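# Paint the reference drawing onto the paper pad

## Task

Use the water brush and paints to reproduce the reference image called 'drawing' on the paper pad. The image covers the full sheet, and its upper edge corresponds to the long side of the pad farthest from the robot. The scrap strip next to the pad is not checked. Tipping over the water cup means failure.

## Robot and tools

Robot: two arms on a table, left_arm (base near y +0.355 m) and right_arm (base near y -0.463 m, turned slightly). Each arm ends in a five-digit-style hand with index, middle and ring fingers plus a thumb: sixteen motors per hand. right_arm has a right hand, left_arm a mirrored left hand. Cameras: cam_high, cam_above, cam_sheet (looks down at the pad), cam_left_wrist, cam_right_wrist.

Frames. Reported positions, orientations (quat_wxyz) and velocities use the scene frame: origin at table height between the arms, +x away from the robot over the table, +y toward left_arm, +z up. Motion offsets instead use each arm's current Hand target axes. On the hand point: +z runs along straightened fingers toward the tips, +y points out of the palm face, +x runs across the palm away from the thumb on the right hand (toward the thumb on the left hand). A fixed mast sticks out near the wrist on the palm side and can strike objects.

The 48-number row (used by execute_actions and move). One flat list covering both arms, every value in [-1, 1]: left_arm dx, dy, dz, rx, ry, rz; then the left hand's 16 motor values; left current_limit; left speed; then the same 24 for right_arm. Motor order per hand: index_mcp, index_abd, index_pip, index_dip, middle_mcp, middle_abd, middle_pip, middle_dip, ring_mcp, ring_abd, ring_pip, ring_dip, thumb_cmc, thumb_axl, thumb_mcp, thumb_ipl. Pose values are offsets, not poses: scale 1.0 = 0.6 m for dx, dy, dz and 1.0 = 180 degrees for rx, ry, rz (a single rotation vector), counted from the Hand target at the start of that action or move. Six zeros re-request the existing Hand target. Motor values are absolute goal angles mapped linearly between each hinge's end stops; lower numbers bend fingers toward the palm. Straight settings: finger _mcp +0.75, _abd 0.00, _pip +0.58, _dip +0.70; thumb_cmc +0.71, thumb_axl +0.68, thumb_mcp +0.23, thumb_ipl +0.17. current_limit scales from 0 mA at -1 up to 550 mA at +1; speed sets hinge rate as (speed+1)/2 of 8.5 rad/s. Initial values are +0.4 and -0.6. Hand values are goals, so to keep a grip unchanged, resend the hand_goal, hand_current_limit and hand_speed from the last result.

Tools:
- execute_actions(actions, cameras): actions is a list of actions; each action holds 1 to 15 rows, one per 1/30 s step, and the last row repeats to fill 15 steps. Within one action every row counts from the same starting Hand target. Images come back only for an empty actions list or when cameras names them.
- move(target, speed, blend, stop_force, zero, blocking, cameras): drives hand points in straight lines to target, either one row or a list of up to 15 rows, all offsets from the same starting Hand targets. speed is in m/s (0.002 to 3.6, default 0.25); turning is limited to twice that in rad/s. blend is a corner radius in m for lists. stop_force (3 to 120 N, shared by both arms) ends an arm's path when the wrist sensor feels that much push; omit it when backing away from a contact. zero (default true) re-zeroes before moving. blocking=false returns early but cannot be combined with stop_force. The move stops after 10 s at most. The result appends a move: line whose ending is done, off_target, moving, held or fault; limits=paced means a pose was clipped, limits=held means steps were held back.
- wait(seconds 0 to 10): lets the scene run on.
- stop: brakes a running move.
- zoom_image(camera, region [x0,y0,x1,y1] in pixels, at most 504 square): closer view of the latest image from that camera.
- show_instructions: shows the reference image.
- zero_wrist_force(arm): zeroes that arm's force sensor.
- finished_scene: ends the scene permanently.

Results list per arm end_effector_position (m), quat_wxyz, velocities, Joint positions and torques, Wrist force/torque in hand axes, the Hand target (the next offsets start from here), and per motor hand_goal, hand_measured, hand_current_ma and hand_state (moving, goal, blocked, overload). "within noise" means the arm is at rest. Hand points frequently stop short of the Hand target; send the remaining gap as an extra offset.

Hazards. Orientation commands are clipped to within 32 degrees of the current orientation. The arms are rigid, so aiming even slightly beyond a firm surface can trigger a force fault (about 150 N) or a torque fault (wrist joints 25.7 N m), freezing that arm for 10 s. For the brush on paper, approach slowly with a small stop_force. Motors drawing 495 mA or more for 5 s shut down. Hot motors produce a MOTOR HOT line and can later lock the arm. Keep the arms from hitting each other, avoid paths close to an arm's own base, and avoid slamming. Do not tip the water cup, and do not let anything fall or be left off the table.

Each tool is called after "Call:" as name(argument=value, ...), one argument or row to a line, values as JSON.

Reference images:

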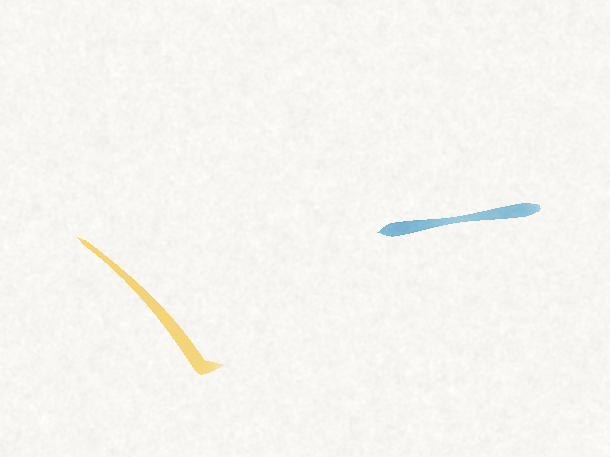

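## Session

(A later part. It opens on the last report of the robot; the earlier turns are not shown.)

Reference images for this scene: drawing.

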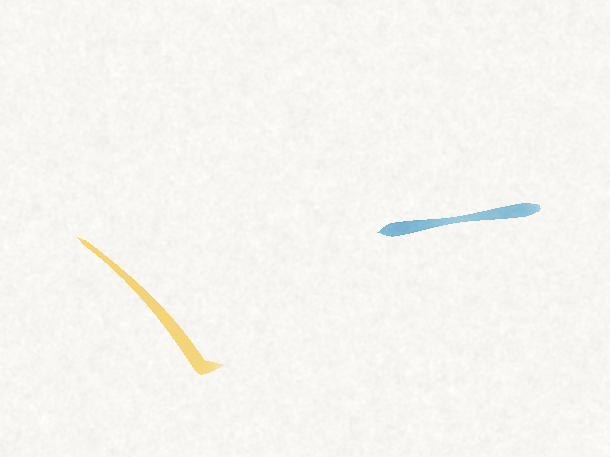

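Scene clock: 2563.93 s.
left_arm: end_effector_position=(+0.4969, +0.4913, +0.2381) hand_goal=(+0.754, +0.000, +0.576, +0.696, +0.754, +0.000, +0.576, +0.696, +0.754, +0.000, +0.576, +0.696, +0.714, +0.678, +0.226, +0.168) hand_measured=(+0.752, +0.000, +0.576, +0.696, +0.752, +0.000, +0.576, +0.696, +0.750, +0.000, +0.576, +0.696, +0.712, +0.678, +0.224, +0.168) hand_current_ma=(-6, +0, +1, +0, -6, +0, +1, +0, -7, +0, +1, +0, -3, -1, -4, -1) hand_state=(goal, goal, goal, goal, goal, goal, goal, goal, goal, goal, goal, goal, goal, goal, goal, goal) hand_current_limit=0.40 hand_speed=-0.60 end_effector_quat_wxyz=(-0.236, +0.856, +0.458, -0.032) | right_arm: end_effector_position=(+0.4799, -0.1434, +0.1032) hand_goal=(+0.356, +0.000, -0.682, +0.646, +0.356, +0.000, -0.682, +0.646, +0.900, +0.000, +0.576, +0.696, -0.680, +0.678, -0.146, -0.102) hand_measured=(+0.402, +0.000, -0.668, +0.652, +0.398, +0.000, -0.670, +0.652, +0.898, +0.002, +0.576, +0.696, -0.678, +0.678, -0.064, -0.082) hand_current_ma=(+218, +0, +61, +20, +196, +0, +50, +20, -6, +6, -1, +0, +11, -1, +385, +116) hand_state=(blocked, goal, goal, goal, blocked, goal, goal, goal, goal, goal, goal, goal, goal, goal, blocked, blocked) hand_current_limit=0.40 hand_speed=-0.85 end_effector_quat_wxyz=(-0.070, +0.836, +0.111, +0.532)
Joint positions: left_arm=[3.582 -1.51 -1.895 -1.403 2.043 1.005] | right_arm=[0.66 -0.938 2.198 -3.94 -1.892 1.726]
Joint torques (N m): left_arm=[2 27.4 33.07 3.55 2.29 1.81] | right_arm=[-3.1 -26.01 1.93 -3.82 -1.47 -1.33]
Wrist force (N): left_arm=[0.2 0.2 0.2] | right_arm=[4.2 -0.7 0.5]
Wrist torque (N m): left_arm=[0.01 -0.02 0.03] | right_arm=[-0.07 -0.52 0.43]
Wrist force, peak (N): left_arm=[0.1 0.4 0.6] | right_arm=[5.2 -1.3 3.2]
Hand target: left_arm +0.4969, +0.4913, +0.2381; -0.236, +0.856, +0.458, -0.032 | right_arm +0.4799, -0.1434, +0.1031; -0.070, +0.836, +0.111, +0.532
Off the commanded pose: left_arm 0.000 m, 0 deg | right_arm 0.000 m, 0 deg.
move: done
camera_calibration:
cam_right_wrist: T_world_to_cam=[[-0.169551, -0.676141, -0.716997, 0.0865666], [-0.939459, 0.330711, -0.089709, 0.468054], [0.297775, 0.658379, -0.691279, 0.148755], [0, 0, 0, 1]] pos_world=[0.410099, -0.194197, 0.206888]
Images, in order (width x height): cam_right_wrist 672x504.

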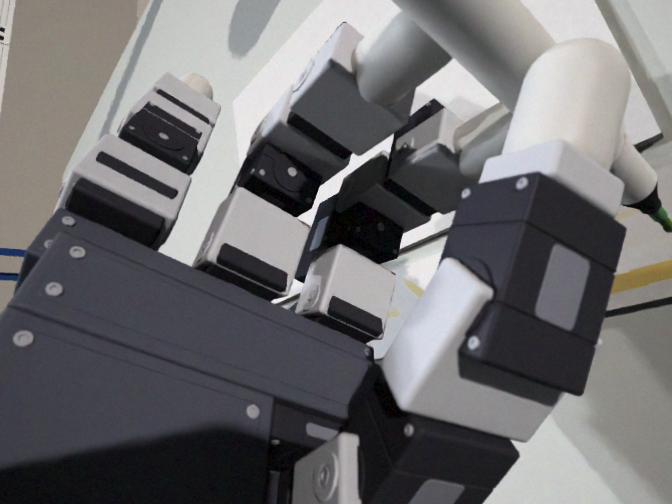

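Call:
move(
  target=[
    [0,0,0,0,0,0,0.754,0,0.576,0.696,0.754,0,0.576,0.696,0.754,0,0.576,0.696,0.714,0.678,0.226,0.168,0.4,-0.6,-0.0335,-0.0016,0.0161,0,0,0,0.356,0,-0.683,0.645,0.356,0,-0.683,0.645,0.9,0,0.576,0.696,-0.681,0.677,-0.146,-0.1027,0.4,-0.85],
    [0,0,0,0,0,0,0.754,0,0.576,0.696,0.754,0,0.576,0.696,0.754,0,0.576,0.696,0.714,0.678,0.226,0.168,0.4,-0.6,-0.04328,-0.00809,0.02259,0,0,0,0.356,0,-0.683,0.645,0.356,0,-0.683,0.645,0.9,0,0.576,0.696,-0.681,0.677,-0.146,-0.1027,0.4,-0.85],
    [0,0,0,0,0,0,0.754,0,0.576,0.696,0.754,0,0.576,0.696,0.754,0,0.576,0.696,0.714,0.678,0.226,0.168,0.4,-0.6,-0.03885,-0.04838,0.03195,0,0,0,0.356,0,-0.683,0.645,0.356,0,-0.683,0.645,0.9,0,0.576,0.696,-0.681,0.677,-0.146,-0.1027,0.4,-0.85],
    [0,0,0,0,0,0,0.754,0,0.576,0.696,0.754,0,0.576,0.696,0.754,0,0.576,0.696,0.714,0.678,0.226,0.168,0.4,-0.6,-0.02567,-0.058,0.02867,0,0,0,0.356,0,-0.683,0.645,0.356,0,-0.683,0.645,0.9,0,0.576,0.696,-0.681,0.677,-0.146,-0.1027,0.4,-0.85],
    [0,0,0,0,0,0,0.754,0,0.576,0.696,0.754,0,0.576,0.696,0.754,0,0.576,0.696,0.714,0.678,0.226,0.168,0.4,-0.6,0.00666,-0.0596,0.0141,0,0,0,0.356,0,-0.683,0.645,0.356,0,-0.683,0.645,0.9,0,0.576,0.696,-0.681,0.677,-0.146,-0.1027,0.4,-0.85],
    [0,0,0,0,0,0,0.754,0,0.576,0.696,0.754,0,0.576,0.696,0.754,0,0.576,0.696,0.714,0.678,0.226,0.168,0.4,-0.6,-0.00775,0.31203,-0.09827,0,0,0,0.356,0,-0.683,0.645,0.356,0,-0.683,0.645,0.9,0,0.576,0.696,-0.681,0.677,-0.146,-0.1027,0.4,-0.85],
  ],
  speed=[0.06,0.04,0.04,0.04,0.1,0.25],
  blend=[0,0.002,0.003,0.002,0.005,0],
  cameras=["cam_sheet","cam_above","cam_right_wrist"],
)

Call:
zoom_image(
  camera="cam_sheet",
  region=[380, 340, 500, 430],
)

Call:
zoom_image(
  camera="cam_sheet",
  region=[260, 340, 380, 430],
)

Call:
zoom_image(
  camera="cam_above",
  region=[540, 380, 672, 479],
)

Scene clock: 2595.53 s.
left_arm: end_effector_position=(+0.4969, +0.4913, +0.2381) hand_goal=(+0.754, +0.000, +0.576, +0.696, +0.754, +0.000, +0.576, +0.696, +0.754, +0.000, +0.576, +0.696, +0.714, +0.678, +0.226, +0.168) hand_measured=(+0.752, +0.000, +0.576, +0.696, +0.752, +0.000, +0.576, +0.696, +0.750, +0.000, +0.576, +0.696, +0.712, +0.678, +0.224, +0.168) hand_current_ma=(-6, +0, +1, +0, -6, +0, +1, +0, -7, +0, +1, +0, -3, -1, -4, -1) hand_state=(goal, goal, goal, goal, goal, goal, goal, goal, goal, goal, goal, goal, goal, goal, goal, goal) hand_current_limit=0.40 hand_speed=-0.60 end_effector_quat_wxyz=(-0.236, +0.856, +0.458, -0.032) | right_arm: end_effector_position=(+0.4753, -0.3386, +0.1240) hand_goal=(+0.356, +0.000, -0.682, +0.646, +0.356, +0.000, -0.682, +0.646, +0.900, +0.000, +0.576, +0.696, -0.680, +0.678, -0.146, -0.102) hand_measured=(+0.402, +0.000, -0.668, +0.652, +0.398, +0.000, -0.670, +0.652, +0.898, +0.002, +0.576, +0.696, -0.678, +0.678, -0.064, -0.082) hand_current_ma=(+218, +0, +61, +20, +196, +0, +50, +20, -5, +6, -1, +0, +11, -1, +385, +116) hand_state=(blocked, goal, goal, goal, blocked, goal, goal, goal, goal, goal, goal, goal, goal, goal, blocked, blocked) hand_current_limit=0.40 hand_speed=-0.85 end_effector_quat_wxyz=(-0.070, +0.836, +0.111, +0.532)
Joint positions: left_arm=[3.582 -1.51 -1.895 -1.403 2.043 1.005] | right_arm=[0.122 -1.105 2.588 -4.181 -1.406 1.493]
Joint torques (N m): left_arm=[1.68 26.84 32.58 3.43 2.24 1.86] | right_arm=[-4.67 -16.02 3.15 -3.12 1.71 -1.31]
Wrist force (N): left_arm=[0.1 0.1 0.1] | right_arm=[4.4 -0.8 0.6]
Wrist torque (N m): left_arm=[0.01 -0.01 0.01] | right_arm=[-0.09 -0.55 0.30]
Wrist force, peak (N): left_arm=[0.0 0.3 0.8] | right_arm=[5.2 -2.7 0.7]
Hand target: left_arm +0.4969, +0.4913, +0.2381; -0.236, +0.856, +0.458, -0.032 | right_arm +0.4752, -0.3386, +0.1239; -0.070, +0.836, +0.111, +0.532
Off the commanded pose: left_arm 0.000 m, 0 deg | right_arm 0.000 m, 0 deg.
move: done
camera_calibration:
cam_right_wrist: T_world_to_cam=[[-0.169704, -0.676113, -0.716988, -0.0312288], [-0.939367, 0.330959, -0.0897518, 0.530128], [0.297976, 0.658284, -0.691284, 0.292932], [0, 0, 0, 1]] pos_world=[0.405399, -0.389397, 0.227688]
Images, in order (width x height): cam_above 672x504, cam_sheet 672x504, cam_right_wrist 672x504.

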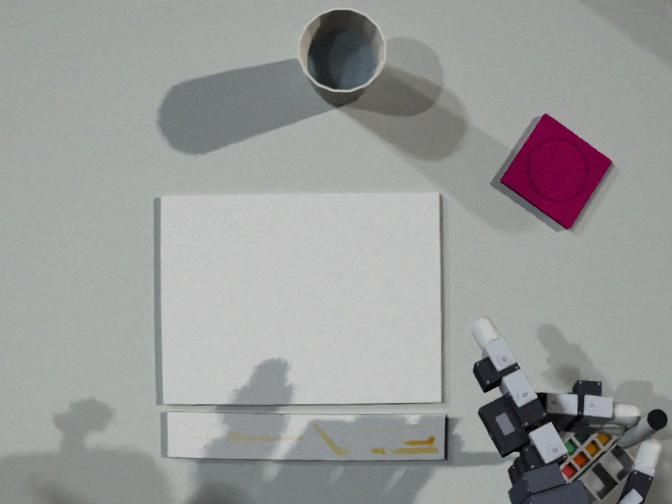

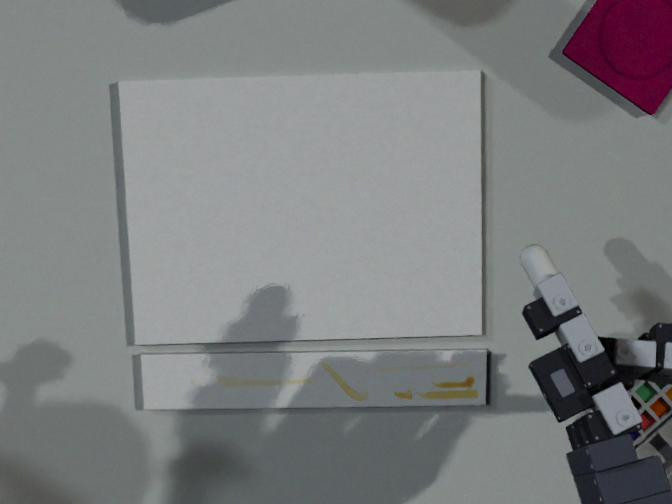

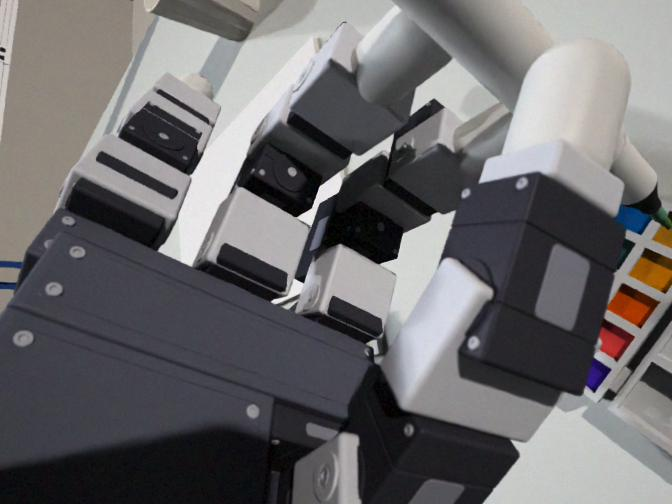

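Scaled by 4.200 from the camera's 672x504 image, which has a finer 960x720 frame.

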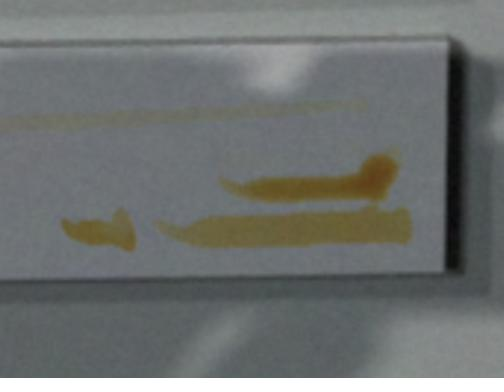

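Scaled by 4.200 from the camera's 672x504 image, which has a finer 960x720 frame.

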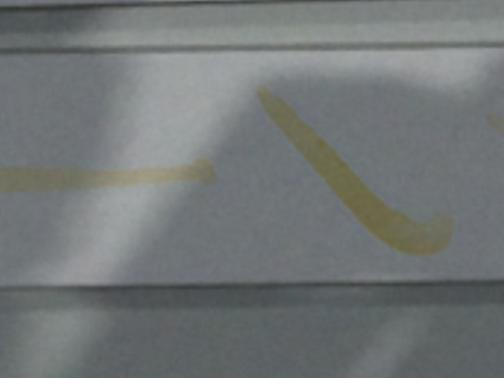

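Scaled by 3.818 from the camera's 672x504 image, which has a finer 960x720 frame.

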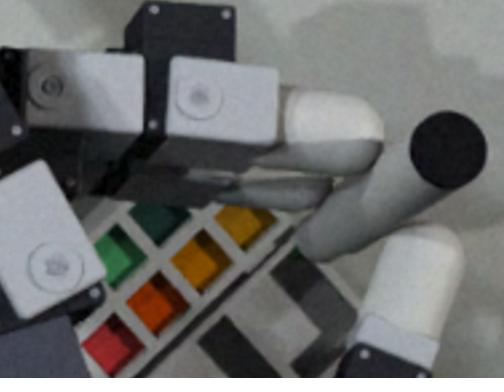

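Call:
zoom_image(
  camera="cam_right_wrist",
  region=[572, 190, 672, 290],
)

Call:
zoom_image(
  camera="cam_right_wrist",
  region=[560, 180, 672, 420],
)

Scaled by 5.040 from the camera's 672x504 image, which has a finer 960x720 frame.

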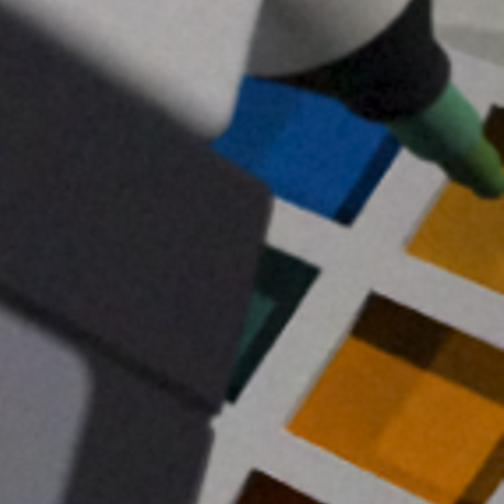

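Scaled by 2.100 from the camera's 672x504 image, which has a finer 960x720 frame.

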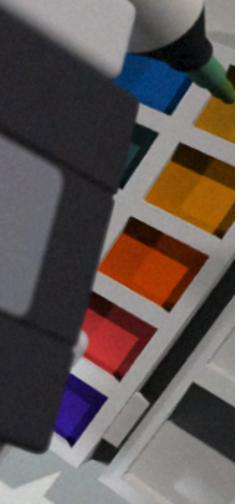

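Call:
move(
  target=[
    [0,0,0,0,0,0,0.754,0,0.576,0.696,0.754,0,0.576,0.696,0.754,0,0.576,0.696,0.714,0.678,0.226,0.168,0.4,-0.6,0.1207,0.0002,-0.0563,0,0,0,0.356,0,-0.683,0.645,0.356,0,-0.683,0.645,0.9,0,0.576,0.696,-0.681,0.677,-0.146,-0.1027,0.4,-0.85],
    [0,0,0,0,0,0,0.754,0,0.576,0.696,0.754,0,0.576,0.696,0.754,0,0.576,0.696,0.714,0.678,0.226,0.168,0.4,-0.6,0.47535,-0.31173,0.57774,0,0.1389,0,0.356,0,-0.683,0.645,0.356,0,-0.683,0.645,0.9,0,0.576,0.696,-0.681,0.677,-0.146,-0.1027,0.4,-0.85],
    [0,0,0,0,0,0,0.754,0,0.576,0.696,0.754,0,0.576,0.696,0.754,0,0.576,0.696,0.714,0.678,0.226,0.168,0.4,-0.6,0.33564,-0.31189,0.64293,0,0.1389,0,0.356,0,-0.683,0.645,0.356,0,-0.683,0.645,0.9,0,0.576,0.696,-0.681,0.677,-0.146,-0.1027,0.4,-0.85],
  ],
  speed=[0.25,0.3,0.1],
  blend=[0.03,0,0],
  cameras=[],
)

Call:
move(
  target=[
    [0,0,0,0,0,0,0.754,0,0.576,0.696,0.754,0,0.576,0.696,0.754,0,0.576,0.696,0.714,0.678,0.226,0.168,0.4,-0.6,0,0.00388,0.01449,0,0,0,0.356,0,-0.683,0.645,0.356,0,-0.683,0.645,0.9,0,0.576,0.696,-0.681,0.677,-0.146,-0.1027,0.4,-0.85],
    [0,0,0,0,0,0,0.754,0,0.576,0.696,0.754,0,0.576,0.696,0.754,0,0.576,0.696,0.714,0.678,0.226,0.168,0.4,-0.6,0,-0.01449,0.00388,0,0,0,0.356,0,-0.683,0.645,0.356,0,-0.683,0.645,0.9,0,0.576,0.696,-0.681,0.677,-0.146,-0.1027,0.4,-0.85],
    [0,0,0,0,0,0,0.754,0,0.576,0.696,0.754,0,0.576,0.696,0.754,0,0.576,0.696,0.714,0.678,0.226,0.168,0.4,-0.6,0,-0.00388,-0.01449,0,0,0,0.356,0,-0.683,0.645,0.356,0,-0.683,0.645,0.9,0,0.576,0.696,-0.681,0.677,-0.146,-0.1027,0.4,-0.85],
    [0,0,0,0,0,0,0.754,0,0.576,0.696,0.754,0,0.576,0.696,0.754,0,0.576,0.696,0.714,0.678,0.226,0.168,0.4,-0.6,0,0.01449,-0.00388,0,0,0,0.356,0,-0.683,0.645,0.356,0,-0.683,0.645,0.9,0,0.576,0.696,-0.681,0.677,-0.146,-0.1027,0.4,-0.85],
    [0,0,0,0,0,0,0.754,0,0.576,0.696,0.754,0,0.576,0.696,0.754,0,0.576,0.696,0.714,0.678,0.226,0.168,0.4,-0.6,0,0.00388,0.01449,0,0,0,0.356,0,-0.683,0.645,0.356,0,-0.683,0.645,0.9,0,0.576,0.696,-0.681,0.677,-0.146,-0.1027,0.4,-0.85],
    [0,0,0,0,0,0,0.754,0,0.576,0.696,0.754,0,0.576,0.696,0.754,0,0.576,0.696,0.714,0.678,0.226,0.168,0.4,-0.6,0,-0.01449,0.00388,0,0,0,0.356,0,-0.683,0.645,0.356,0,-0.683,0.645,0.9,0,0.576,0.696,-0.681,0.677,-0.146,-0.1027,0.4,-0.85],
    [0,0,0,0,0,0,0.754,0,0.576,0.696,0.754,0,0.576,0.696,0.754,0,0.576,0.696,0.714,0.678,0.226,0.168,0.4,-0.6,0,-0.00388,-0.01449,0,0,0,0.356,0,-0.683,0.645,0.356,0,-0.683,0.645,0.9,0,0.576,0.696,-0.681,0.677,-0.146,-0.1027,0.4,-0.85],
    [0,0,0,0,0,0,0.754,0,0.576,0.696,0.754,0,0.576,0.696,0.754,0,0.576,0.696,0.714,0.678,0.226,0.168,0.4,-0.6,0,0.01449,-0.00388,0,0,0,0.356,0,-0.683,0.645,0.356,0,-0.683,0.645,0.9,0,0.576,0.696,-0.681,0.677,-0.146,-0.1027,0.4,-0.85],
    [0,0,0,0,0,0,0.754,0,0.576,0.696,0.754,0,0.576,0.696,0.754,0,0.576,0.696,0.714,0.678,0.226,0.168,0.4,-0.6,0,0.00388,0.01449,0,0,0,0.356,0,-0.683,0.645,0.356,0,-0.683,0.645,0.9,0,0.576,0.696,-0.681,0.677,-0.146,-0.1027,0.4,-0.85],
    [0,0,0,0,0,0,0.754,0,0.576,0.696,0.754,0,0.576,0.696,0.754,0,0.576,0.696,0.714,0.678,0.226,0.168,0.4,-0.6,0,-0.01449,0.00388,0,0,0,0.356,0,-0.683,0.645,0.356,0,-0.683,0.645,0.9,0,0.576,0.696,-0.681,0.677,-0.146,-0.1027,0.4,-0.85],
    [0,0,0,0,0,0,0.754,0,0.576,0.696,0.754,0,0.576,0.696,0.754,0,0.576,0.696,0.714,0.678,0.226,0.168,0.4,-0.6,0,-0.00388,-0.01449,0,0,0,0.356,0,-0.683,0.645,0.356,0,-0.683,0.645,0.9,0,0.576,0.696,-0.681,0.677,-0.146,-0.1027,0.4,-0.85],
    [0,0,0,0,0,0,0.754,0,0.576,0.696,0.754,0,0.576,0.696,0.754,0,0.576,0.696,0.714,0.678,0.226,0.168,0.4,-0.6,0,0,0,0,0,0,0.356,0,-0.683,0.645,0.356,0,-0.683,0.645,0.9,0,0.576,0.696,-0.681,0.677,-0.146,-0.1027,0.4,-0.85],
  ],
  speed=0.05,
  blend=[0.004,0.004,0.004,0.004,0.004,0.004,0.004,0.004,0.004,0.004,0.004,0],
  cameras=["cam_high","cam_sheet","cam_right_wrist"],
)

Call:
zoom_image(
  camera="cam_sheet",
  region=[380, 340, 500, 430],
)

Call:
zoom_image(
  camera="cam_high",
  region=[380, 230, 460, 350],
)

Call:
zoom_image(
  camera="cam_right_wrist",
  region=[572, 150, 672, 270],
)

Scene clock: 2690.43 s.
left_arm: end_effector_position=(+0.4969, +0.4913, +0.2381) hand_goal=(+0.754, +0.000, +0.576, +0.696, +0.754, +0.000, +0.576, +0.696, +0.754, +0.000, +0.576, +0.696, +0.714, +0.678, +0.226, +0.168) hand_measured=(+0.752, +0.000, +0.576, +0.696, +0.752, +0.000, +0.576, +0.696, +0.750, +0.000, +0.576, +0.696, +0.712, +0.678, +0.224, +0.168) hand_current_ma=(-6, +0, +1, +0, -6, +0, +1, +0, -7, +0, +1, +0, -3, -1, -4, -1) hand_state=(goal, goal, goal, goal, goal, goal, goal, goal, goal, goal, goal, goal, goal, goal, goal, goal) hand_current_limit=0.40 hand_speed=-0.60 end_effector_quat_wxyz=(-0.236, +0.856, +0.458, -0.032) | right_arm: end_effector_position=(+0.8461, -0.0445, +0.1431) hand_goal=(+0.356, +0.000, -0.682, +0.646, +0.356, +0.000, -0.682, +0.646, +0.900, +0.000, +0.576, +0.696, -0.680, +0.678, -0.146, -0.102) hand_measured=(+0.402, +0.000, -0.668, +0.652, +0.398, +0.000, -0.670, +0.652, +0.898, +0.002, +0.576, +0.696, -0.678, +0.678, -0.064, -0.082) hand_current_ma=(+218, +0, +61, +20, +196, +0, +50, +20, -5, +6, -1, +0, +11, -1, +385, +116) hand_state=(blocked, goal, goal, goal, blocked, goal, goal, goal, goal, goal, goal, goal, goal, goal, blocked, blocked) hand_current_limit=0.40 hand_speed=-0.85 end_effector_quat_wxyz=(-0.093, +0.701, +0.093, +0.701)
Joint positions: left_arm=[3.582 -1.51 -1.895 -1.403 2.043 1.005] | right_arm=[0.495 -0.299 0.898 -3.741 -1.762 1.57]
Joint torques (N m): left_arm=[2.31 27.5 33.37 3.54 2.24 1.94] | right_arm=[2.14 -75.05 -10.56 -0.15 -0.49 0.05]
Wrist force (N): left_arm=[0.0 -0.2 0.2] | right_arm=[4.6 -1.3 1.2]
Wrist torque (N m): left_arm=[-0.04 0.00 0.01] | right_arm=[-0.24 -0.53 0.46]
Wrist force, peak (N): left_arm=[-0.4 0.0 0.8] | right_arm=[5.6 -1.4 1.2]
Hand target: left_arm +0.4969, +0.4913, +0.2381; -0.236, +0.856, +0.458, -0.032 | right_arm +0.8461, -0.0445, +0.1430; -0.093, +0.701, +0.093, +0.701
Off the commanded pose: left_arm 0.000 m, 0 deg | right_arm 0.000 m, 0 deg.
move: done
No camera images: "cameras" was empty.

Scene clock: 2693.77 s.
left_arm: end_effector_position=(+0.4969, +0.4913, +0.2381) hand_goal=(+0.754, +0.000, +0.576, +0.696, +0.754, +0.000, +0.576, +0.696, +0.754, +0.000, +0.576, +0.696, +0.714, +0.678, +0.226, +0.168) hand_measured=(+0.752, +0.000, +0.576, +0.696, +0.752, +0.000, +0.576, +0.696, +0.750, +0.000, +0.576, +0.696, +0.712, +0.678, +0.224, +0.168) hand_current_ma=(-6, +0, +1, +0, -6, +0, +1, +0, -7, +0, +1, +0, -3, -1, -4, -1) hand_state=(goal, goal, goal, goal, goal, goal, goal, goal, goal, goal, goal, goal, goal, goal, goal, goal) hand_current_limit=0.40 hand_speed=-0.60 end_effector_quat_wxyz=(-0.236, +0.856, +0.458, -0.032) | right_arm: end_effector_position=(+0.8461, -0.0446, +0.1429) hand_goal=(+0.356, +0.000, -0.682, +0.646, +0.356, +0.000, -0.682, +0.646, +0.900, +0.000, +0.576, +0.696, -0.680, +0.678, -0.146, -0.102) hand_measured=(+0.402, +0.000, -0.668, +0.652, +0.398, +0.000, -0.670, +0.652, +0.898, +0.002, +0.576, +0.696, -0.678, +0.678, -0.064, -0.082) hand_current_ma=(+218, +0, +61, +20, +195, +0, +50, +20, -5, +6, -1, +0, +11, -1, +385, +116) hand_state=(blocked, goal, goal, goal, blocked, goal, goal, goal, goal, goal, goal, goal, goal, goal, blocked, blocked) hand_current_limit=0.40 hand_speed=-0.85 end_effector_quat_wxyz=(-0.093, +0.701, +0.093, +0.701)
Joint positions: left_arm=[3.582 -1.51 -1.895 -1.403 2.043 1.005] | right_arm=[0.495 -0.298 0.899 -3.741 -1.762 1.57]
Joint torques (N m): left_arm=[1.58 27.4 31.65 3.43 2.22 1.89] | right_arm=[8.73 -73.86 -22.76 -2.48 -1.31 0.14]
Wrist force (N): left_arm=[0.2 -0.1 0.5] | right_arm=[4.4 -1.4 1.1]
Wrist torque (N m): left_arm=[-0.05 -0.02 0.03] | right_arm=[-0.25 -0.51 0.44]
Wrist force, peak (N): left_arm=[-0.3 0.5 0.4] | right_arm=[4.8 -1.9 1.2]
Hand target: left_arm +0.4969, +0.4913, +0.2381; -0.236, +0.856, +0.458, -0.032 | right_arm +0.8461, -0.0445, +0.1430; -0.093, +0.701, +0.093, +0.701
Off the commanded pose: left_arm 0.000 m, 0 deg | right_arm 0.000 m, 0 deg.
move: done
camera_calibration:
cam_right_wrist: T_world_to_cam=[[0.153586, -0.588915, -0.793467, -0.0146391], [-0.828752, 0.360532, -0.428004, 0.738942], [0.538128, 0.723323, -0.432692, -0.235268], [0, 0, 0, 1]] pos_world=[0.741252, -0.104858, 0.202856]
Images, in order (width x height): cam_high 672x504, cam_sheet 672x504, cam_right_wrist 672x504.

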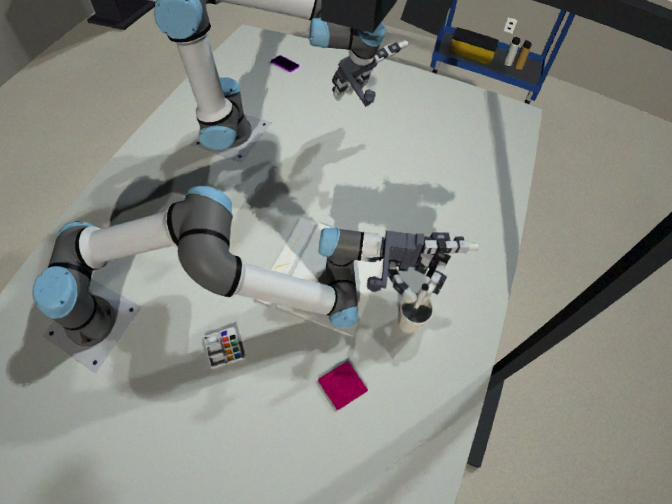

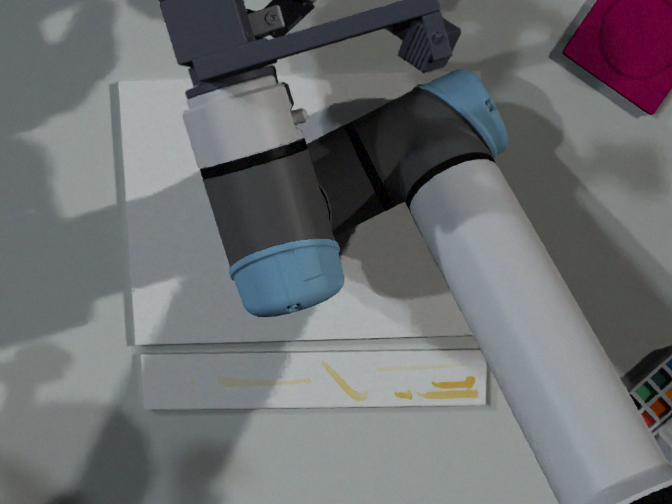

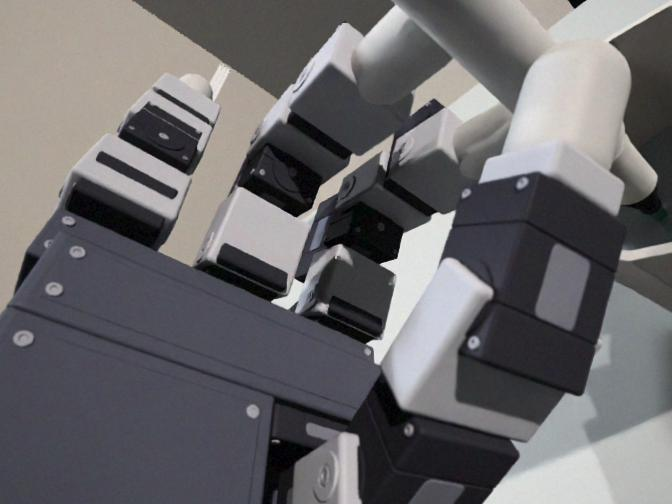

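Scaled by 4.200 from the camera's 672x504 image, which has a finer 960x720 frame.

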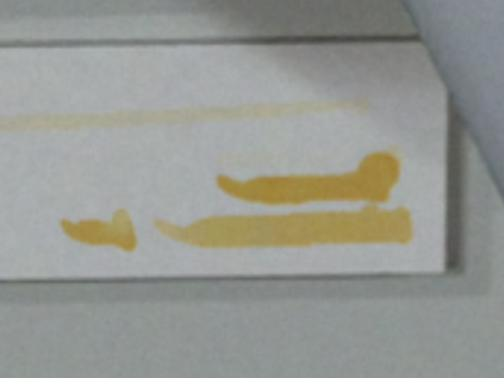

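Scaled by 4.200 from the camera's 672x504 image, which has a finer 960x720 frame.

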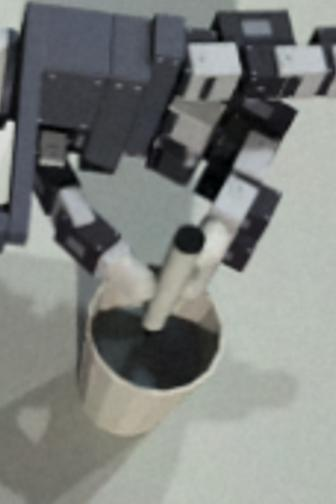

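Scaled by 4.200 from the camera's 672x504 image, which has a finer 960x720 frame.

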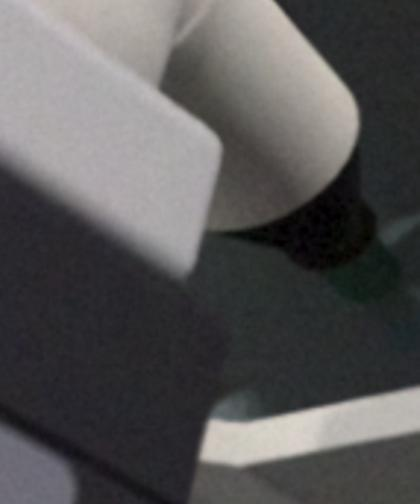

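Call:
move(
  target=[
    [0,0,0,0,0,0,0.754,0,0.576,0.696,0.754,0,0.576,0.696,0.754,0,0.576,0.696,0.714,0.678,0.226,0.168,0.4,-0.6,0,0.00388,0.01449,0,0,0,0.356,0,-0.683,0.645,0.356,0,-0.683,0.645,0.9,0,0.576,0.696,-0.681,0.677,-0.146,-0.1027,0.4,-0.85],
    [0,0,0,0,0,0,0.754,0,0.576,0.696,0.754,0,0.576,0.696,0.754,0,0.576,0.696,0.714,0.678,0.226,0.168,0.4,-0.6,0,-0.01449,0.00388,0,0,0,0.356,0,-0.683,0.645,0.356,0,-0.683,0.645,0.9,0,0.576,0.696,-0.681,0.677,-0.146,-0.1027,0.4,-0.85],
    [0,0,0,0,0,0,0.754,0,0.576,0.696,0.754,0,0.576,0.696,0.754,0,0.576,0.696,0.714,0.678,0.226,0.168,0.4,-0.6,0,-0.00388,-0.01449,0,0,0,0.356,0,-0.683,0.645,0.356,0,-0.683,0.645,0.9,0,0.576,0.696,-0.681,0.677,-0.146,-0.1027,0.4,-0.85],
    [0,0,0,0,0,0,0.754,0,0.576,0.696,0.754,0,0.576,0.696,0.754,0,0.576,0.696,0.714,0.678,0.226,0.168,0.4,-0.6,0,0.01449,-0.00388,0,0,0,0.356,0,-0.683,0.645,0.356,0,-0.683,0.645,0.9,0,0.576,0.696,-0.681,0.677,-0.146,-0.1027,0.4,-0.85],
    [0,0,0,0,0,0,0.754,0,0.576,0.696,0.754,0,0.576,0.696,0.754,0,0.576,0.696,0.714,0.678,0.226,0.168,0.4,-0.6,0,0.00388,0.01449,0,0,0,0.356,0,-0.683,0.645,0.356,0,-0.683,0.645,0.9,0,0.576,0.696,-0.681,0.677,-0.146,-0.1027,0.4,-0.85],
    [0,0,0,0,0,0,0.754,0,0.576,0.696,0.754,0,0.576,0.696,0.754,0,0.576,0.696,0.714,0.678,0.226,0.168,0.4,-0.6,0,-0.01449,0.00388,0,0,0,0.356,0,-0.683,0.645,0.356,0,-0.683,0.645,0.9,0,0.576,0.696,-0.681,0.677,-0.146,-0.1027,0.4,-0.85],
    [0,0,0,0,0,0,0.754,0,0.576,0.696,0.754,0,0.576,0.696,0.754,0,0.576,0.696,0.714,0.678,0.226,0.168,0.4,-0.6,0,-0.00388,-0.01449,0,0,0,0.356,0,-0.683,0.645,0.356,0,-0.683,0.645,0.9,0,0.576,0.696,-0.681,0.677,-0.146,-0.1027,0.4,-0.85],
    [0,0,0,0,0,0,0.754,0,0.576,0.696,0.754,0,0.576,0.696,0.754,0,0.576,0.696,0.714,0.678,0.226,0.168,0.4,-0.6,0,0.01449,-0.00388,0,0,0,0.356,0,-0.683,0.645,0.356,0,-0.683,0.645,0.9,0,0.576,0.696,-0.681,0.677,-0.146,-0.1027,0.4,-0.85],
    [0,0,0,0,0,0,0.754,0,0.576,0.696,0.754,0,0.576,0.696,0.754,0,0.576,0.696,0.714,0.678,0.226,0.168,0.4,-0.6,0,0.00388,0.01449,0,0,0,0.356,0,-0.683,0.645,0.356,0,-0.683,0.645,0.9,0,0.576,0.696,-0.681,0.677,-0.146,-0.1027,0.4,-0.85],
    [0,0,0,0,0,0,0.754,0,0.576,0.696,0.754,0,0.576,0.696,0.754,0,0.576,0.696,0.714,0.678,0.226,0.168,0.4,-0.6,0,-0.01449,0.00388,0,0,0,0.356,0,-0.683,0.645,0.356,0,-0.683,0.645,0.9,0,0.576,0.696,-0.681,0.677,-0.146,-0.1027,0.4,-0.85],
    [0,0,0,0,0,0,0.754,0,0.576,0.696,0.754,0,0.576,0.696,0.754,0,0.576,0.696,0.714,0.678,0.226,0.168,0.4,-0.6,0,-0.00388,-0.01449,0,0,0,0.356,0,-0.683,0.645,0.356,0,-0.683,0.645,0.9,0,0.576,0.696,-0.681,0.677,-0.146,-0.1027,0.4,-0.85],
    [0,0,0,0,0,0,0.754,0,0.576,0.696,0.754,0,0.576,0.696,0.754,0,0.576,0.696,0.714,0.678,0.226,0.168,0.4,-0.6,0,0,0,0,0,0,0.356,0,-0.683,0.645,0.356,0,-0.683,0.645,0.9,0,0.576,0.696,-0.681,0.677,-0.146,-0.1027,0.4,-0.85],
  ],
  speed=0.04,
  blend=[0.004,0.004,0.004,0.004,0.004,0.004,0.004,0.004,0.004,0.004,0.004,0],
  cameras=[],
)

Call:
move(
  target=[0,0,0,0,0,0,0.754,0,0.576,0.696,0.754,0,0.576,0.696,0.754,0,0.576,0.696,0.714,0.678,0.226,0.168,0.4,-0.6,0.15,0,0,0,0,0,0.356,0,-0.683,0.645,0.356,0,-0.683,0.645,0.9,0,0.576,0.696,-0.681,0.677,-0.146,-0.1027,0.4,-0.85],
  speed=0.1,
  cameras=["cam_high","cam_right_wrist"],
)

Call:
zoom_image(
  camera="cam_right_wrist",
  region=[572, 150, 672, 270],
)

Call:
zoom_image(
  camera="cam_high",
  region=[380, 230, 460, 350],
)

Scene clock: 2734.63 s.
left_arm: end_effector_position=(+0.4969, +0.4913, +0.2381) hand_goal=(+0.754, +0.000, +0.576, +0.696, +0.754, +0.000, +0.576, +0.696, +0.754, +0.000, +0.576, +0.696, +0.714, +0.678, +0.226, +0.168) hand_measured=(+0.752, +0.000, +0.576, +0.696, +0.752, +0.000, +0.576, +0.696, +0.750, +0.000, +0.576, +0.696, +0.712, +0.678, +0.224, +0.168) hand_current_ma=(-6, +0, +1, +0, -6, +0, +1, +0, -7, +0, +1, +0, -3, -1, -4, -1) hand_state=(goal, goal, goal, goal, goal, goal, goal, goal, goal, goal, goal, goal, goal, goal, goal, goal) hand_current_limit=0.40 hand_speed=-0.60 end_effector_quat_wxyz=(-0.236, +0.856, +0.458, -0.032) | right_arm: end_effector_position=(+0.8461, -0.0446, +0.1429) hand_goal=(+0.356, +0.000, -0.682, +0.646, +0.356, +0.000, -0.682, +0.646, +0.900, +0.000, +0.576, +0.696, -0.680, +0.678, -0.146, -0.102) hand_measured=(+0.402, +0.000, -0.668, +0.652, +0.398, +0.000, -0.670, +0.652, +0.898, +0.002, +0.576, +0.696, -0.678, +0.678, -0.064, -0.082) hand_current_ma=(+218, +0, +61, +20, +194, +0, +50, +20, -5, +6, -1, +0, +11, -1, +385, +116) hand_state=(blocked, goal, goal, goal, blocked, goal, goal, goal, goal, goal, goal, goal, goal, goal, blocked, blocked) hand_current_limit=0.40 hand_speed=-0.85 end_effector_quat_wxyz=(-0.093, +0.701, +0.093, +0.701)
Joint positions: left_arm=[3.582 -1.51 -1.895 -1.403 2.043 1.005] | right_arm=[0.495 -0.298 0.898 -3.741 -1.762 1.57]
Joint torques (N m): left_arm=[1.06 27.23 33.08 3.43 2.21 1.78] | right_arm=[7.22 -75.43 -18.72 -2.84 -1.39 -0.17]
Wrist force (N): left_arm=[0.3 0.0 0.2] | right_arm=[4.5 -1.2 1.2]
Wrist torque (N m): left_arm=[-0.01 -0.04 0.03] | right_arm=[-0.24 -0.53 0.45]
Wrist force, peak (N): left_arm=[-0.1 0.0 0.8] | right_arm=[5.1 -1.1 1.3]
Hand target: left_arm +0.4969, +0.4913, +0.2381; -0.236, +0.856, +0.458, -0.032 | right_arm +0.8461, -0.0445, +0.1430; -0.093, +0.701, +0.093, +0.701
Off the commanded pose: left_arm 0.000 m, 0 deg | right_arm 0.000 m, 0 deg.
move: done
No camera images: "cameras" was empty.

Scene clock: 2735.87 s.
left_arm: end_effector_position=(+0.4969, +0.4913, +0.2381) hand_goal=(+0.754, +0.000, +0.576, +0.696, +0.754, +0.000, +0.576, +0.696, +0.754, +0.000, +0.576, +0.696, +0.714, +0.678, +0.226, +0.168) hand_measured=(+0.752, +0.000, +0.576, +0.696, +0.752, +0.000, +0.576, +0.696, +0.750, +0.000, +0.576, +0.696, +0.712, +0.678, +0.224, +0.168) hand_current_ma=(-6, +0, +1, +0, -6, +0, +1, +0, -7, +0, +1, +0, -3, -1, -4, -1) hand_state=(goal, goal, goal, goal, goal, goal, goal, goal, goal, goal, goal, goal, goal, goal, goal, goal) hand_current_limit=0.40 hand_speed=-0.60 end_effector_quat_wxyz=(-0.236, +0.856, +0.458, -0.032) | right_arm: end_effector_position=(+0.8461, -0.0445, +0.2330) hand_goal=(+0.356, +0.000, -0.682, +0.646, +0.356, +0.000, -0.682, +0.646, +0.900, +0.000, +0.576, +0.696, -0.680, +0.678, -0.146, -0.102) hand_measured=(+0.402, +0.000, -0.668, +0.652, +0.398, +0.000, -0.670, +0.652, +0.898, +0.002, +0.576, +0.696, -0.678, +0.678, -0.064, -0.082) hand_current_ma=(+218, +0, +61, +20, +194, +0, +50, +20, -5, +6, -1, +0, +11, -1, +385, +116) hand_state=(blocked, goal, goal, goal, blocked, goal, goal, goal, goal, goal, goal, goal, goal, goal, blocked, blocked) hand_current_limit=0.40 hand_speed=-0.85 end_effector_quat_wxyz=(-0.093, +0.701, +0.093, +0.701)
Joint positions: left_arm=[3.582 -1.51 -1.895 -1.403 2.043 1.005] | right_arm=[0.495 -0.438 0.933 -3.636 -1.762 1.57]
Joint torques (N m): left_arm=[1.75 26.53 33.54 3.57 2.3 1.84] | right_arm=[8.89 -53.05 -22.97 -3.11 0.99 -0.1]
Wrist force (N): left_arm=[0.0 0.2 0.3] | right_arm=[4.2 -1.2 1.3]
Wrist torque (N m): left_arm=[-0.01 0.00 0.01] | right_arm=[-0.24 -0.50 0.42]
Wrist force, peak (N): left_arm=[0.0 0.1 0.6] | right_arm=[5.4 -1.3 1.4]
Hand target: left_arm +0.4969, +0.4913, +0.2381; -0.236, +0.856, +0.458, -0.032 | right_arm +0.8461, -0.0445, +0.2330; -0.093, +0.701, +0.093, +0.701
Off the commanded pose: left_arm 0.000 m, 0 deg | right_arm 0.000 m, 0 deg.
move: done
camera_calibration:
cam_right_wrist: T_world_to_cam=[[0.153652, -0.588944, -0.793433, 0.0567703], [-0.828739, 0.360485, -0.428067, 0.777431], [0.538129, 0.723322, -0.432692, -0.196399], [0, 0, 0, 1]] pos_world=[0.741252, -0.104758, 0.292856]
Images, in order (width x height): cam_high 672x504, cam_right_wrist 672x504.

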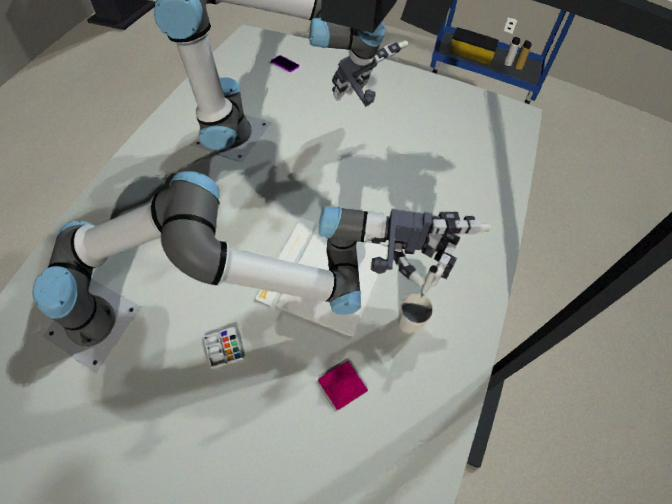

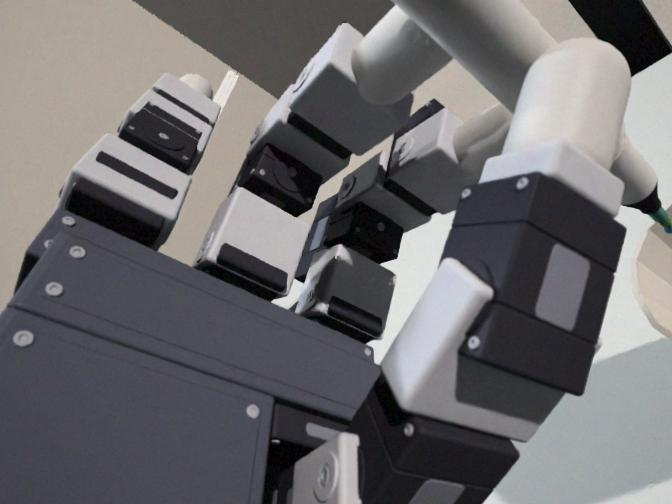

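Scaled by 4.200 from the camera's 672x504 image, which has a finer 960x720 frame.

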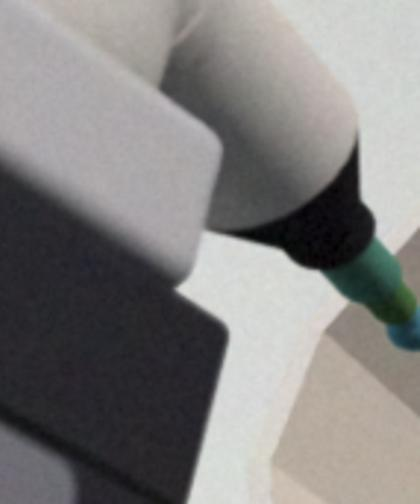

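Scaled by 4.200 from the camera's 672x504 image, which has a finer 960x720 frame.

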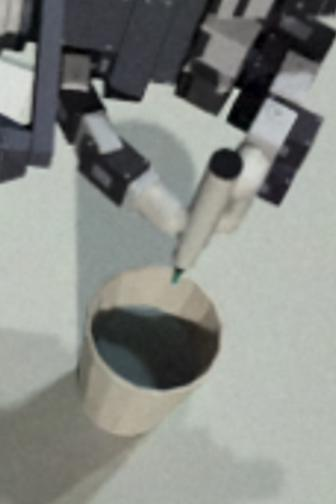

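Call:
move(
  target=[
    [0,0,0,0,0,0,0.754,0,0.576,0.696,0.754,0,0.576,0.696,0.754,0,0.576,0.696,0.714,0.678,0.226,0.168,0.4,-0.6,-0.0883,0.01113,-0.59035,0,-0.1389,0,0.356,0,-0.683,0.645,0.356,0,-0.683,0.645,0.9,0,0.576,0.696,-0.681,0.677,-0.146,-0.1027,0.4,-0.85],
    [0,0,0,0,0,0,0.754,0,0.576,0.696,0.754,0,0.576,0.696,0.754,0,0.576,0.696,0.714,0.678,0.226,0.168,0.4,-0.6,-0.2167,0.01113,-0.59035,0,-0.1389,0,0.356,0,-0.683,0.645,0.356,0,-0.683,0.645,0.9,0,0.576,0.696,-0.681,0.677,-0.146,-0.1027,0.4,-0.85],
  ],
  speed=[0.25,0.12],
  blend=[0.02,0],
  cameras=["cam_right_wrist"],
)

Call:
zoom_image(
  camera="cam_right_wrist",
  region=[572, 170, 672, 270],
)

Scene clock: 2771.70 s.
left_arm: end_effector_position=(+0.4969, +0.4913, +0.2381) hand_goal=(+0.754, +0.000, +0.576, +0.696, +0.754, +0.000, +0.576, +0.696, +0.754, +0.000, +0.576, +0.696, +0.714, +0.678, +0.226, +0.168) hand_measured=(+0.752, +0.000, +0.576, +0.696, +0.752, +0.000, +0.576, +0.696, +0.750, +0.000, +0.576, +0.696, +0.712, +0.678, +0.224, +0.168) hand_current_ma=(-6, +0, +1, +0, -6, +0, +1, +0, -7, +0, +1, +0, -3, -1, -4, -1) hand_state=(goal, goal, goal, goal, goal, goal, goal, goal, goal, goal, goal, goal, goal, goal, goal, goal) hand_current_limit=0.40 hand_speed=-0.60 end_effector_quat_wxyz=(-0.236, +0.856, +0.458, -0.032) | right_arm: end_effector_position=(+0.5059, -0.1434, +0.1033) hand_goal=(+0.356, +0.000, -0.682, +0.646, +0.356, +0.000, -0.682, +0.646, +0.900, +0.000, +0.576, +0.696, -0.680, +0.678, -0.146, -0.102) hand_measured=(+0.402, +0.000, -0.668, +0.652, +0.398, +0.000, -0.670, +0.652, +0.898, +0.002, +0.576, +0.696, -0.678, +0.678, -0.064, -0.082) hand_current_ma=(+218, +0, +61, +20, +195, +0, +50, +20, -5, +6, -1, +0, +11, -1, +385, +116) hand_state=(blocked, goal, goal, goal, blocked, goal, goal, goal, goal, goal, goal, goal, goal, goal, blocked, blocked) hand_current_limit=0.40 hand_speed=-0.85 end_effector_quat_wxyz=(-0.071, +0.836, +0.111, +0.532)
Joint positions: left_arm=[3.582 -1.51 -1.895 -1.403 2.043 1.005] | right_arm=[0.625 -0.922 2.15 -3.913 -1.861 1.71]
Joint torques (N m): left_arm=[1.72 27.66 32.97 3.39 2.27 1.75] | right_arm=[-6.6 -28.86 -1.29 -3.62 -1 -1.37]
Wrist force (N): left_arm=[0.0 0.0 0.3] | right_arm=[4.1 -0.8 0.7]
Wrist torque (N m): left_arm=[-0.03 0.00 0.01] | right_arm=[-0.09 -0.50 0.42]
Wrist force, peak (N): left_arm=[-0.4 0.0 0.8] | right_arm=[4.6 -1.2 3.2]
Hand target: left_arm +0.4969, +0.4913, +0.2381; -0.236, +0.856, +0.458, -0.032 | right_arm +0.5059, -0.1434, +0.1032; -0.070, +0.836, +0.111, +0.532
Off the commanded pose: left_arm 0.000 m, 0 deg | right_arm 0.000 m, 0 deg.
move: done
camera_calibration:
cam_right_wrist: T_world_to_cam=[[-0.169551, -0.676141, -0.716997, 0.0911183], [-0.939459, 0.330711, -0.089709, 0.492498], [0.297775, 0.658379, -0.691279, 0.141152], [0, 0, 0, 1]] pos_world=[0.436099, -0.194197, 0.207088]
Images, in order (width x height): cam_right_wrist 672x504.

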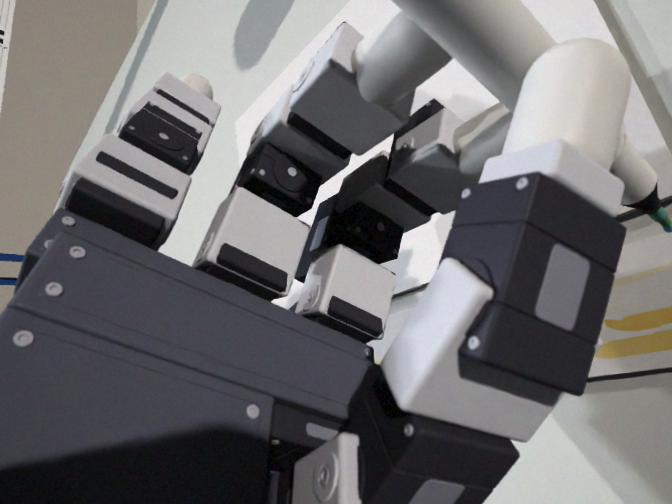

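Scaled by 5.040 from the camera's 672x504 image, which has a finer 960x720 frame.

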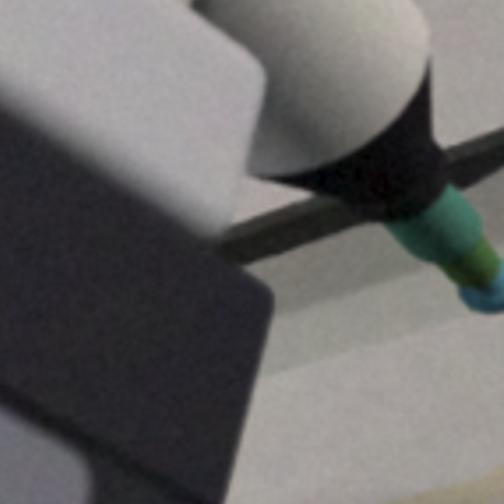

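Call:
move(
  target=[
    [0,0,0,0,0,0,0.754,0,0.576,0.696,0.754,0,0.576,0.696,0.754,0,0.576,0.696,0.714,0.678,0.226,0.168,0.4,-0.6,-0.0336,-0.0016,0.0162,0,0,0,0.356,0,-0.683,0.645,0.356,0,-0.683,0.645,0.9,0,0.576,0.696,-0.681,0.677,-0.146,-0.1027,0.4,-0.85],
    [0,0,0,0,0,0,0.754,0,0.576,0.696,0.754,0,0.576,0.696,0.754,0,0.576,0.696,0.714,0.678,0.226,0.168,0.4,-0.6,-0.04343,-0.00809,0.02266,0,0,0,0.356,0,-0.683,0.645,0.356,0,-0.683,0.645,0.9,0,0.576,0.696,-0.681,0.677,-0.146,-0.1027,0.4,-0.85],
    [0,0,0,0,0,0,0.754,0,0.576,0.696,0.754,0,0.576,0.696,0.754,0,0.576,0.696,0.714,0.678,0.226,0.168,0.4,-0.6,-0.03863,-0.05159,0.0328,0,0,0,0.356,0,-0.683,0.645,0.356,0,-0.683,0.645,0.9,0,0.576,0.696,-0.681,0.677,-0.146,-0.1027,0.4,-0.85],
    [0,0,0,0,0,0,0.754,0,0.576,0.696,0.754,0,0.576,0.696,0.754,0,0.576,0.696,0.714,0.678,0.226,0.168,0.4,-0.6,-0.02545,-0.06121,0.02953,0,0,0,0.356,0,-0.683,0.645,0.356,0,-0.683,0.645,0.9,0,0.576,0.696,-0.681,0.677,-0.146,-0.1027,0.4,-0.85],
    [0,0,0,0,0,0,0.754,0,0.576,0.696,0.754,0,0.576,0.696,0.754,0,0.576,0.696,0.714,0.678,0.226,0.168,0.4,-0.6,0.00703,-0.06277,0.01485,0,0,0,0.356,0,-0.683,0.645,0.356,0,-0.683,0.645,0.9,0,0.576,0.696,-0.681,0.677,-0.146,-0.1027,0.4,-0.85],
    [0,0,0,0,0,0,0.754,0,0.576,0.696,0.754,0,0.576,0.696,0.754,0,0.576,0.696,0.714,0.678,0.226,0.168,0.4,-0.6,-0.02595,0.30077,-0.13593,0,0,0,0.356,0,-0.683,0.645,0.356,0,-0.683,0.645,0.9,0,0.576,0.696,-0.681,0.677,-0.146,-0.1027,0.4,-0.85],
  ],
  speed=[0.06,0.04,0.04,0.04,0.1,0.25],
  blend=[0,0.002,0.003,0.002,0.005,0],
  cameras=["cam_sheet","cam_right_wrist"],
)

Call:
zoom_image(
  camera="cam_sheet",
  region=[380, 340, 500, 430],
)

Call:
zoom_image(
  camera="cam_right_wrist",
  region=[572, 170, 672, 270],
)

Scene clock: 2803.70 s.
left_arm: end_effector_position=(+0.4969, +0.4913, +0.2381) hand_goal=(+0.754, +0.000, +0.576, +0.696, +0.754, +0.000, +0.576, +0.696, +0.754, +0.000, +0.576, +0.696, +0.714, +0.678, +0.226, +0.168) hand_measured=(+0.752, +0.000, +0.576, +0.696, +0.752, +0.000, +0.576, +0.696, +0.750, +0.000, +0.576, +0.696, +0.712, +0.678, +0.224, +0.168) hand_current_ma=(-6, +0, +1, +0, -6, +0, +1, +0, -7, +0, +1, +0, -3, -1, -4, -1) hand_state=(goal, goal, goal, goal, goal, goal, goal, goal, goal, goal, goal, goal, goal, goal, goal, goal) hand_current_limit=0.40 hand_speed=-0.60 end_effector_quat_wxyz=(-0.236, +0.856, +0.458, -0.032) | right_arm: end_effector_position=(+0.4753, -0.3386, +0.1237) hand_goal=(+0.356, +0.000, -0.682, +0.646, +0.356, +0.000, -0.682, +0.646, +0.900, +0.000, +0.576, +0.696, -0.680, +0.678, -0.146, -0.102) hand_measured=(+0.402, +0.000, -0.668, +0.652, +0.398, +0.000, -0.670, +0.652, +0.898, +0.002, +0.576, +0.696, -0.678, +0.678, -0.064, -0.082) hand_current_ma=(+218, +0, +61, +20, +195, +0, +50, +20, -5, +6, -1, +0, +11, -1, +385, +116) hand_state=(blocked, goal, goal, goal, blocked, goal, goal, goal, goal, goal, goal, goal, goal, goal, blocked, blocked) hand_current_limit=0.40 hand_speed=-0.85 end_effector_quat_wxyz=(-0.070, +0.836, +0.111, +0.532) end_effector_velocity=(-0.001, -0.002, -0.002) end_effector_angular_velocity=(-0.001, +0.005, -0.001)
Joint positions: left_arm=[3.582 -1.51 -1.895 -1.403 2.043 1.005] | right_arm=[0.122 -1.104 2.588 -4.182 -1.406 1.493]
Joint velocities: left_arm=[within noise] | right_arm=[-0.005 0.002 0.003 0 0.003 -0.002]
Joint torques (N m): left_arm=[1.98 27.62 32.88 3.46 2.13 1.66] | right_arm=[-6.97 -16.75 5.73 -3.29 1.84 -0.98]
Wrist force (N): left_arm=[0.3 0.1 0.4] | right_arm=[4.4 -0.7 0.6]
Wrist torque (N m): left_arm=[-0.02 -0.03 0.03] | right_arm=[-0.08 -0.54 0.30]
Wrist force, peak (N): left_arm=[-0.6 0.2 0.4] | right_arm=[5.0 -3.5 0.9]
Hand target: left_arm +0.4969, +0.4913, +0.2381; -0.236, +0.856, +0.458, -0.032 | right_arm +0.4753, -0.3386, +0.1237; -0.070, +0.836, +0.111, +0.532
Off the commanded pose: left_arm 0.000 m, 0 deg | right_arm 0.000 m, 0 deg.
move: done
camera_calibration:
cam_right_wrist: T_world_to_cam=[[-0.169709, -0.676124, -0.716976, -0.0313605], [-0.939395, 0.330896, -0.0896873, 0.530177], [0.297885, 0.658304, -0.691304, 0.292813], [0, 0, 0, 1]] pos_world=[0.405499, -0.389397, 0.227488]
Images, in order (width x height): cam_sheet 672x504, cam_right_wrist 672x504.

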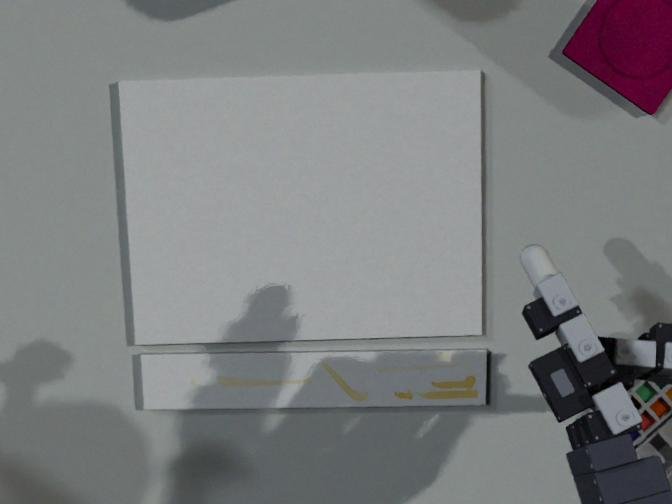

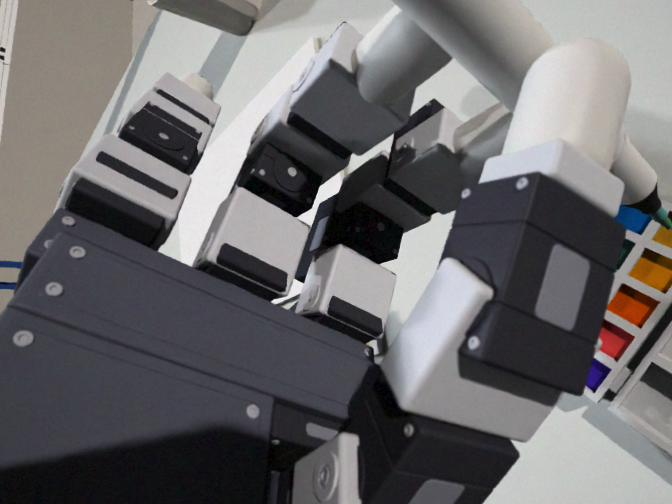

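Scaled by 4.200 from the camera's 672x504 image, which has a finer 960x720 frame.

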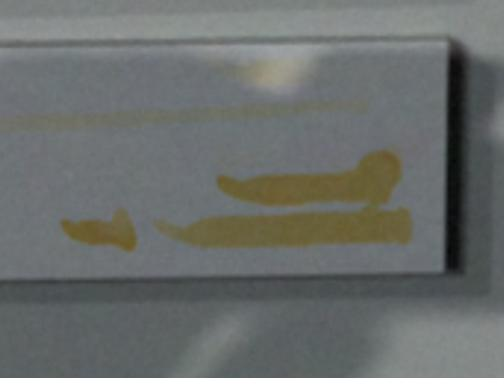

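Scaled by 5.040 from the camera's 672x504 image, which has a finer 960x720 frame.

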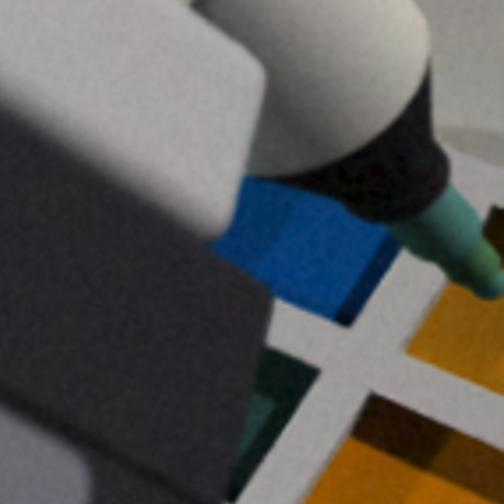

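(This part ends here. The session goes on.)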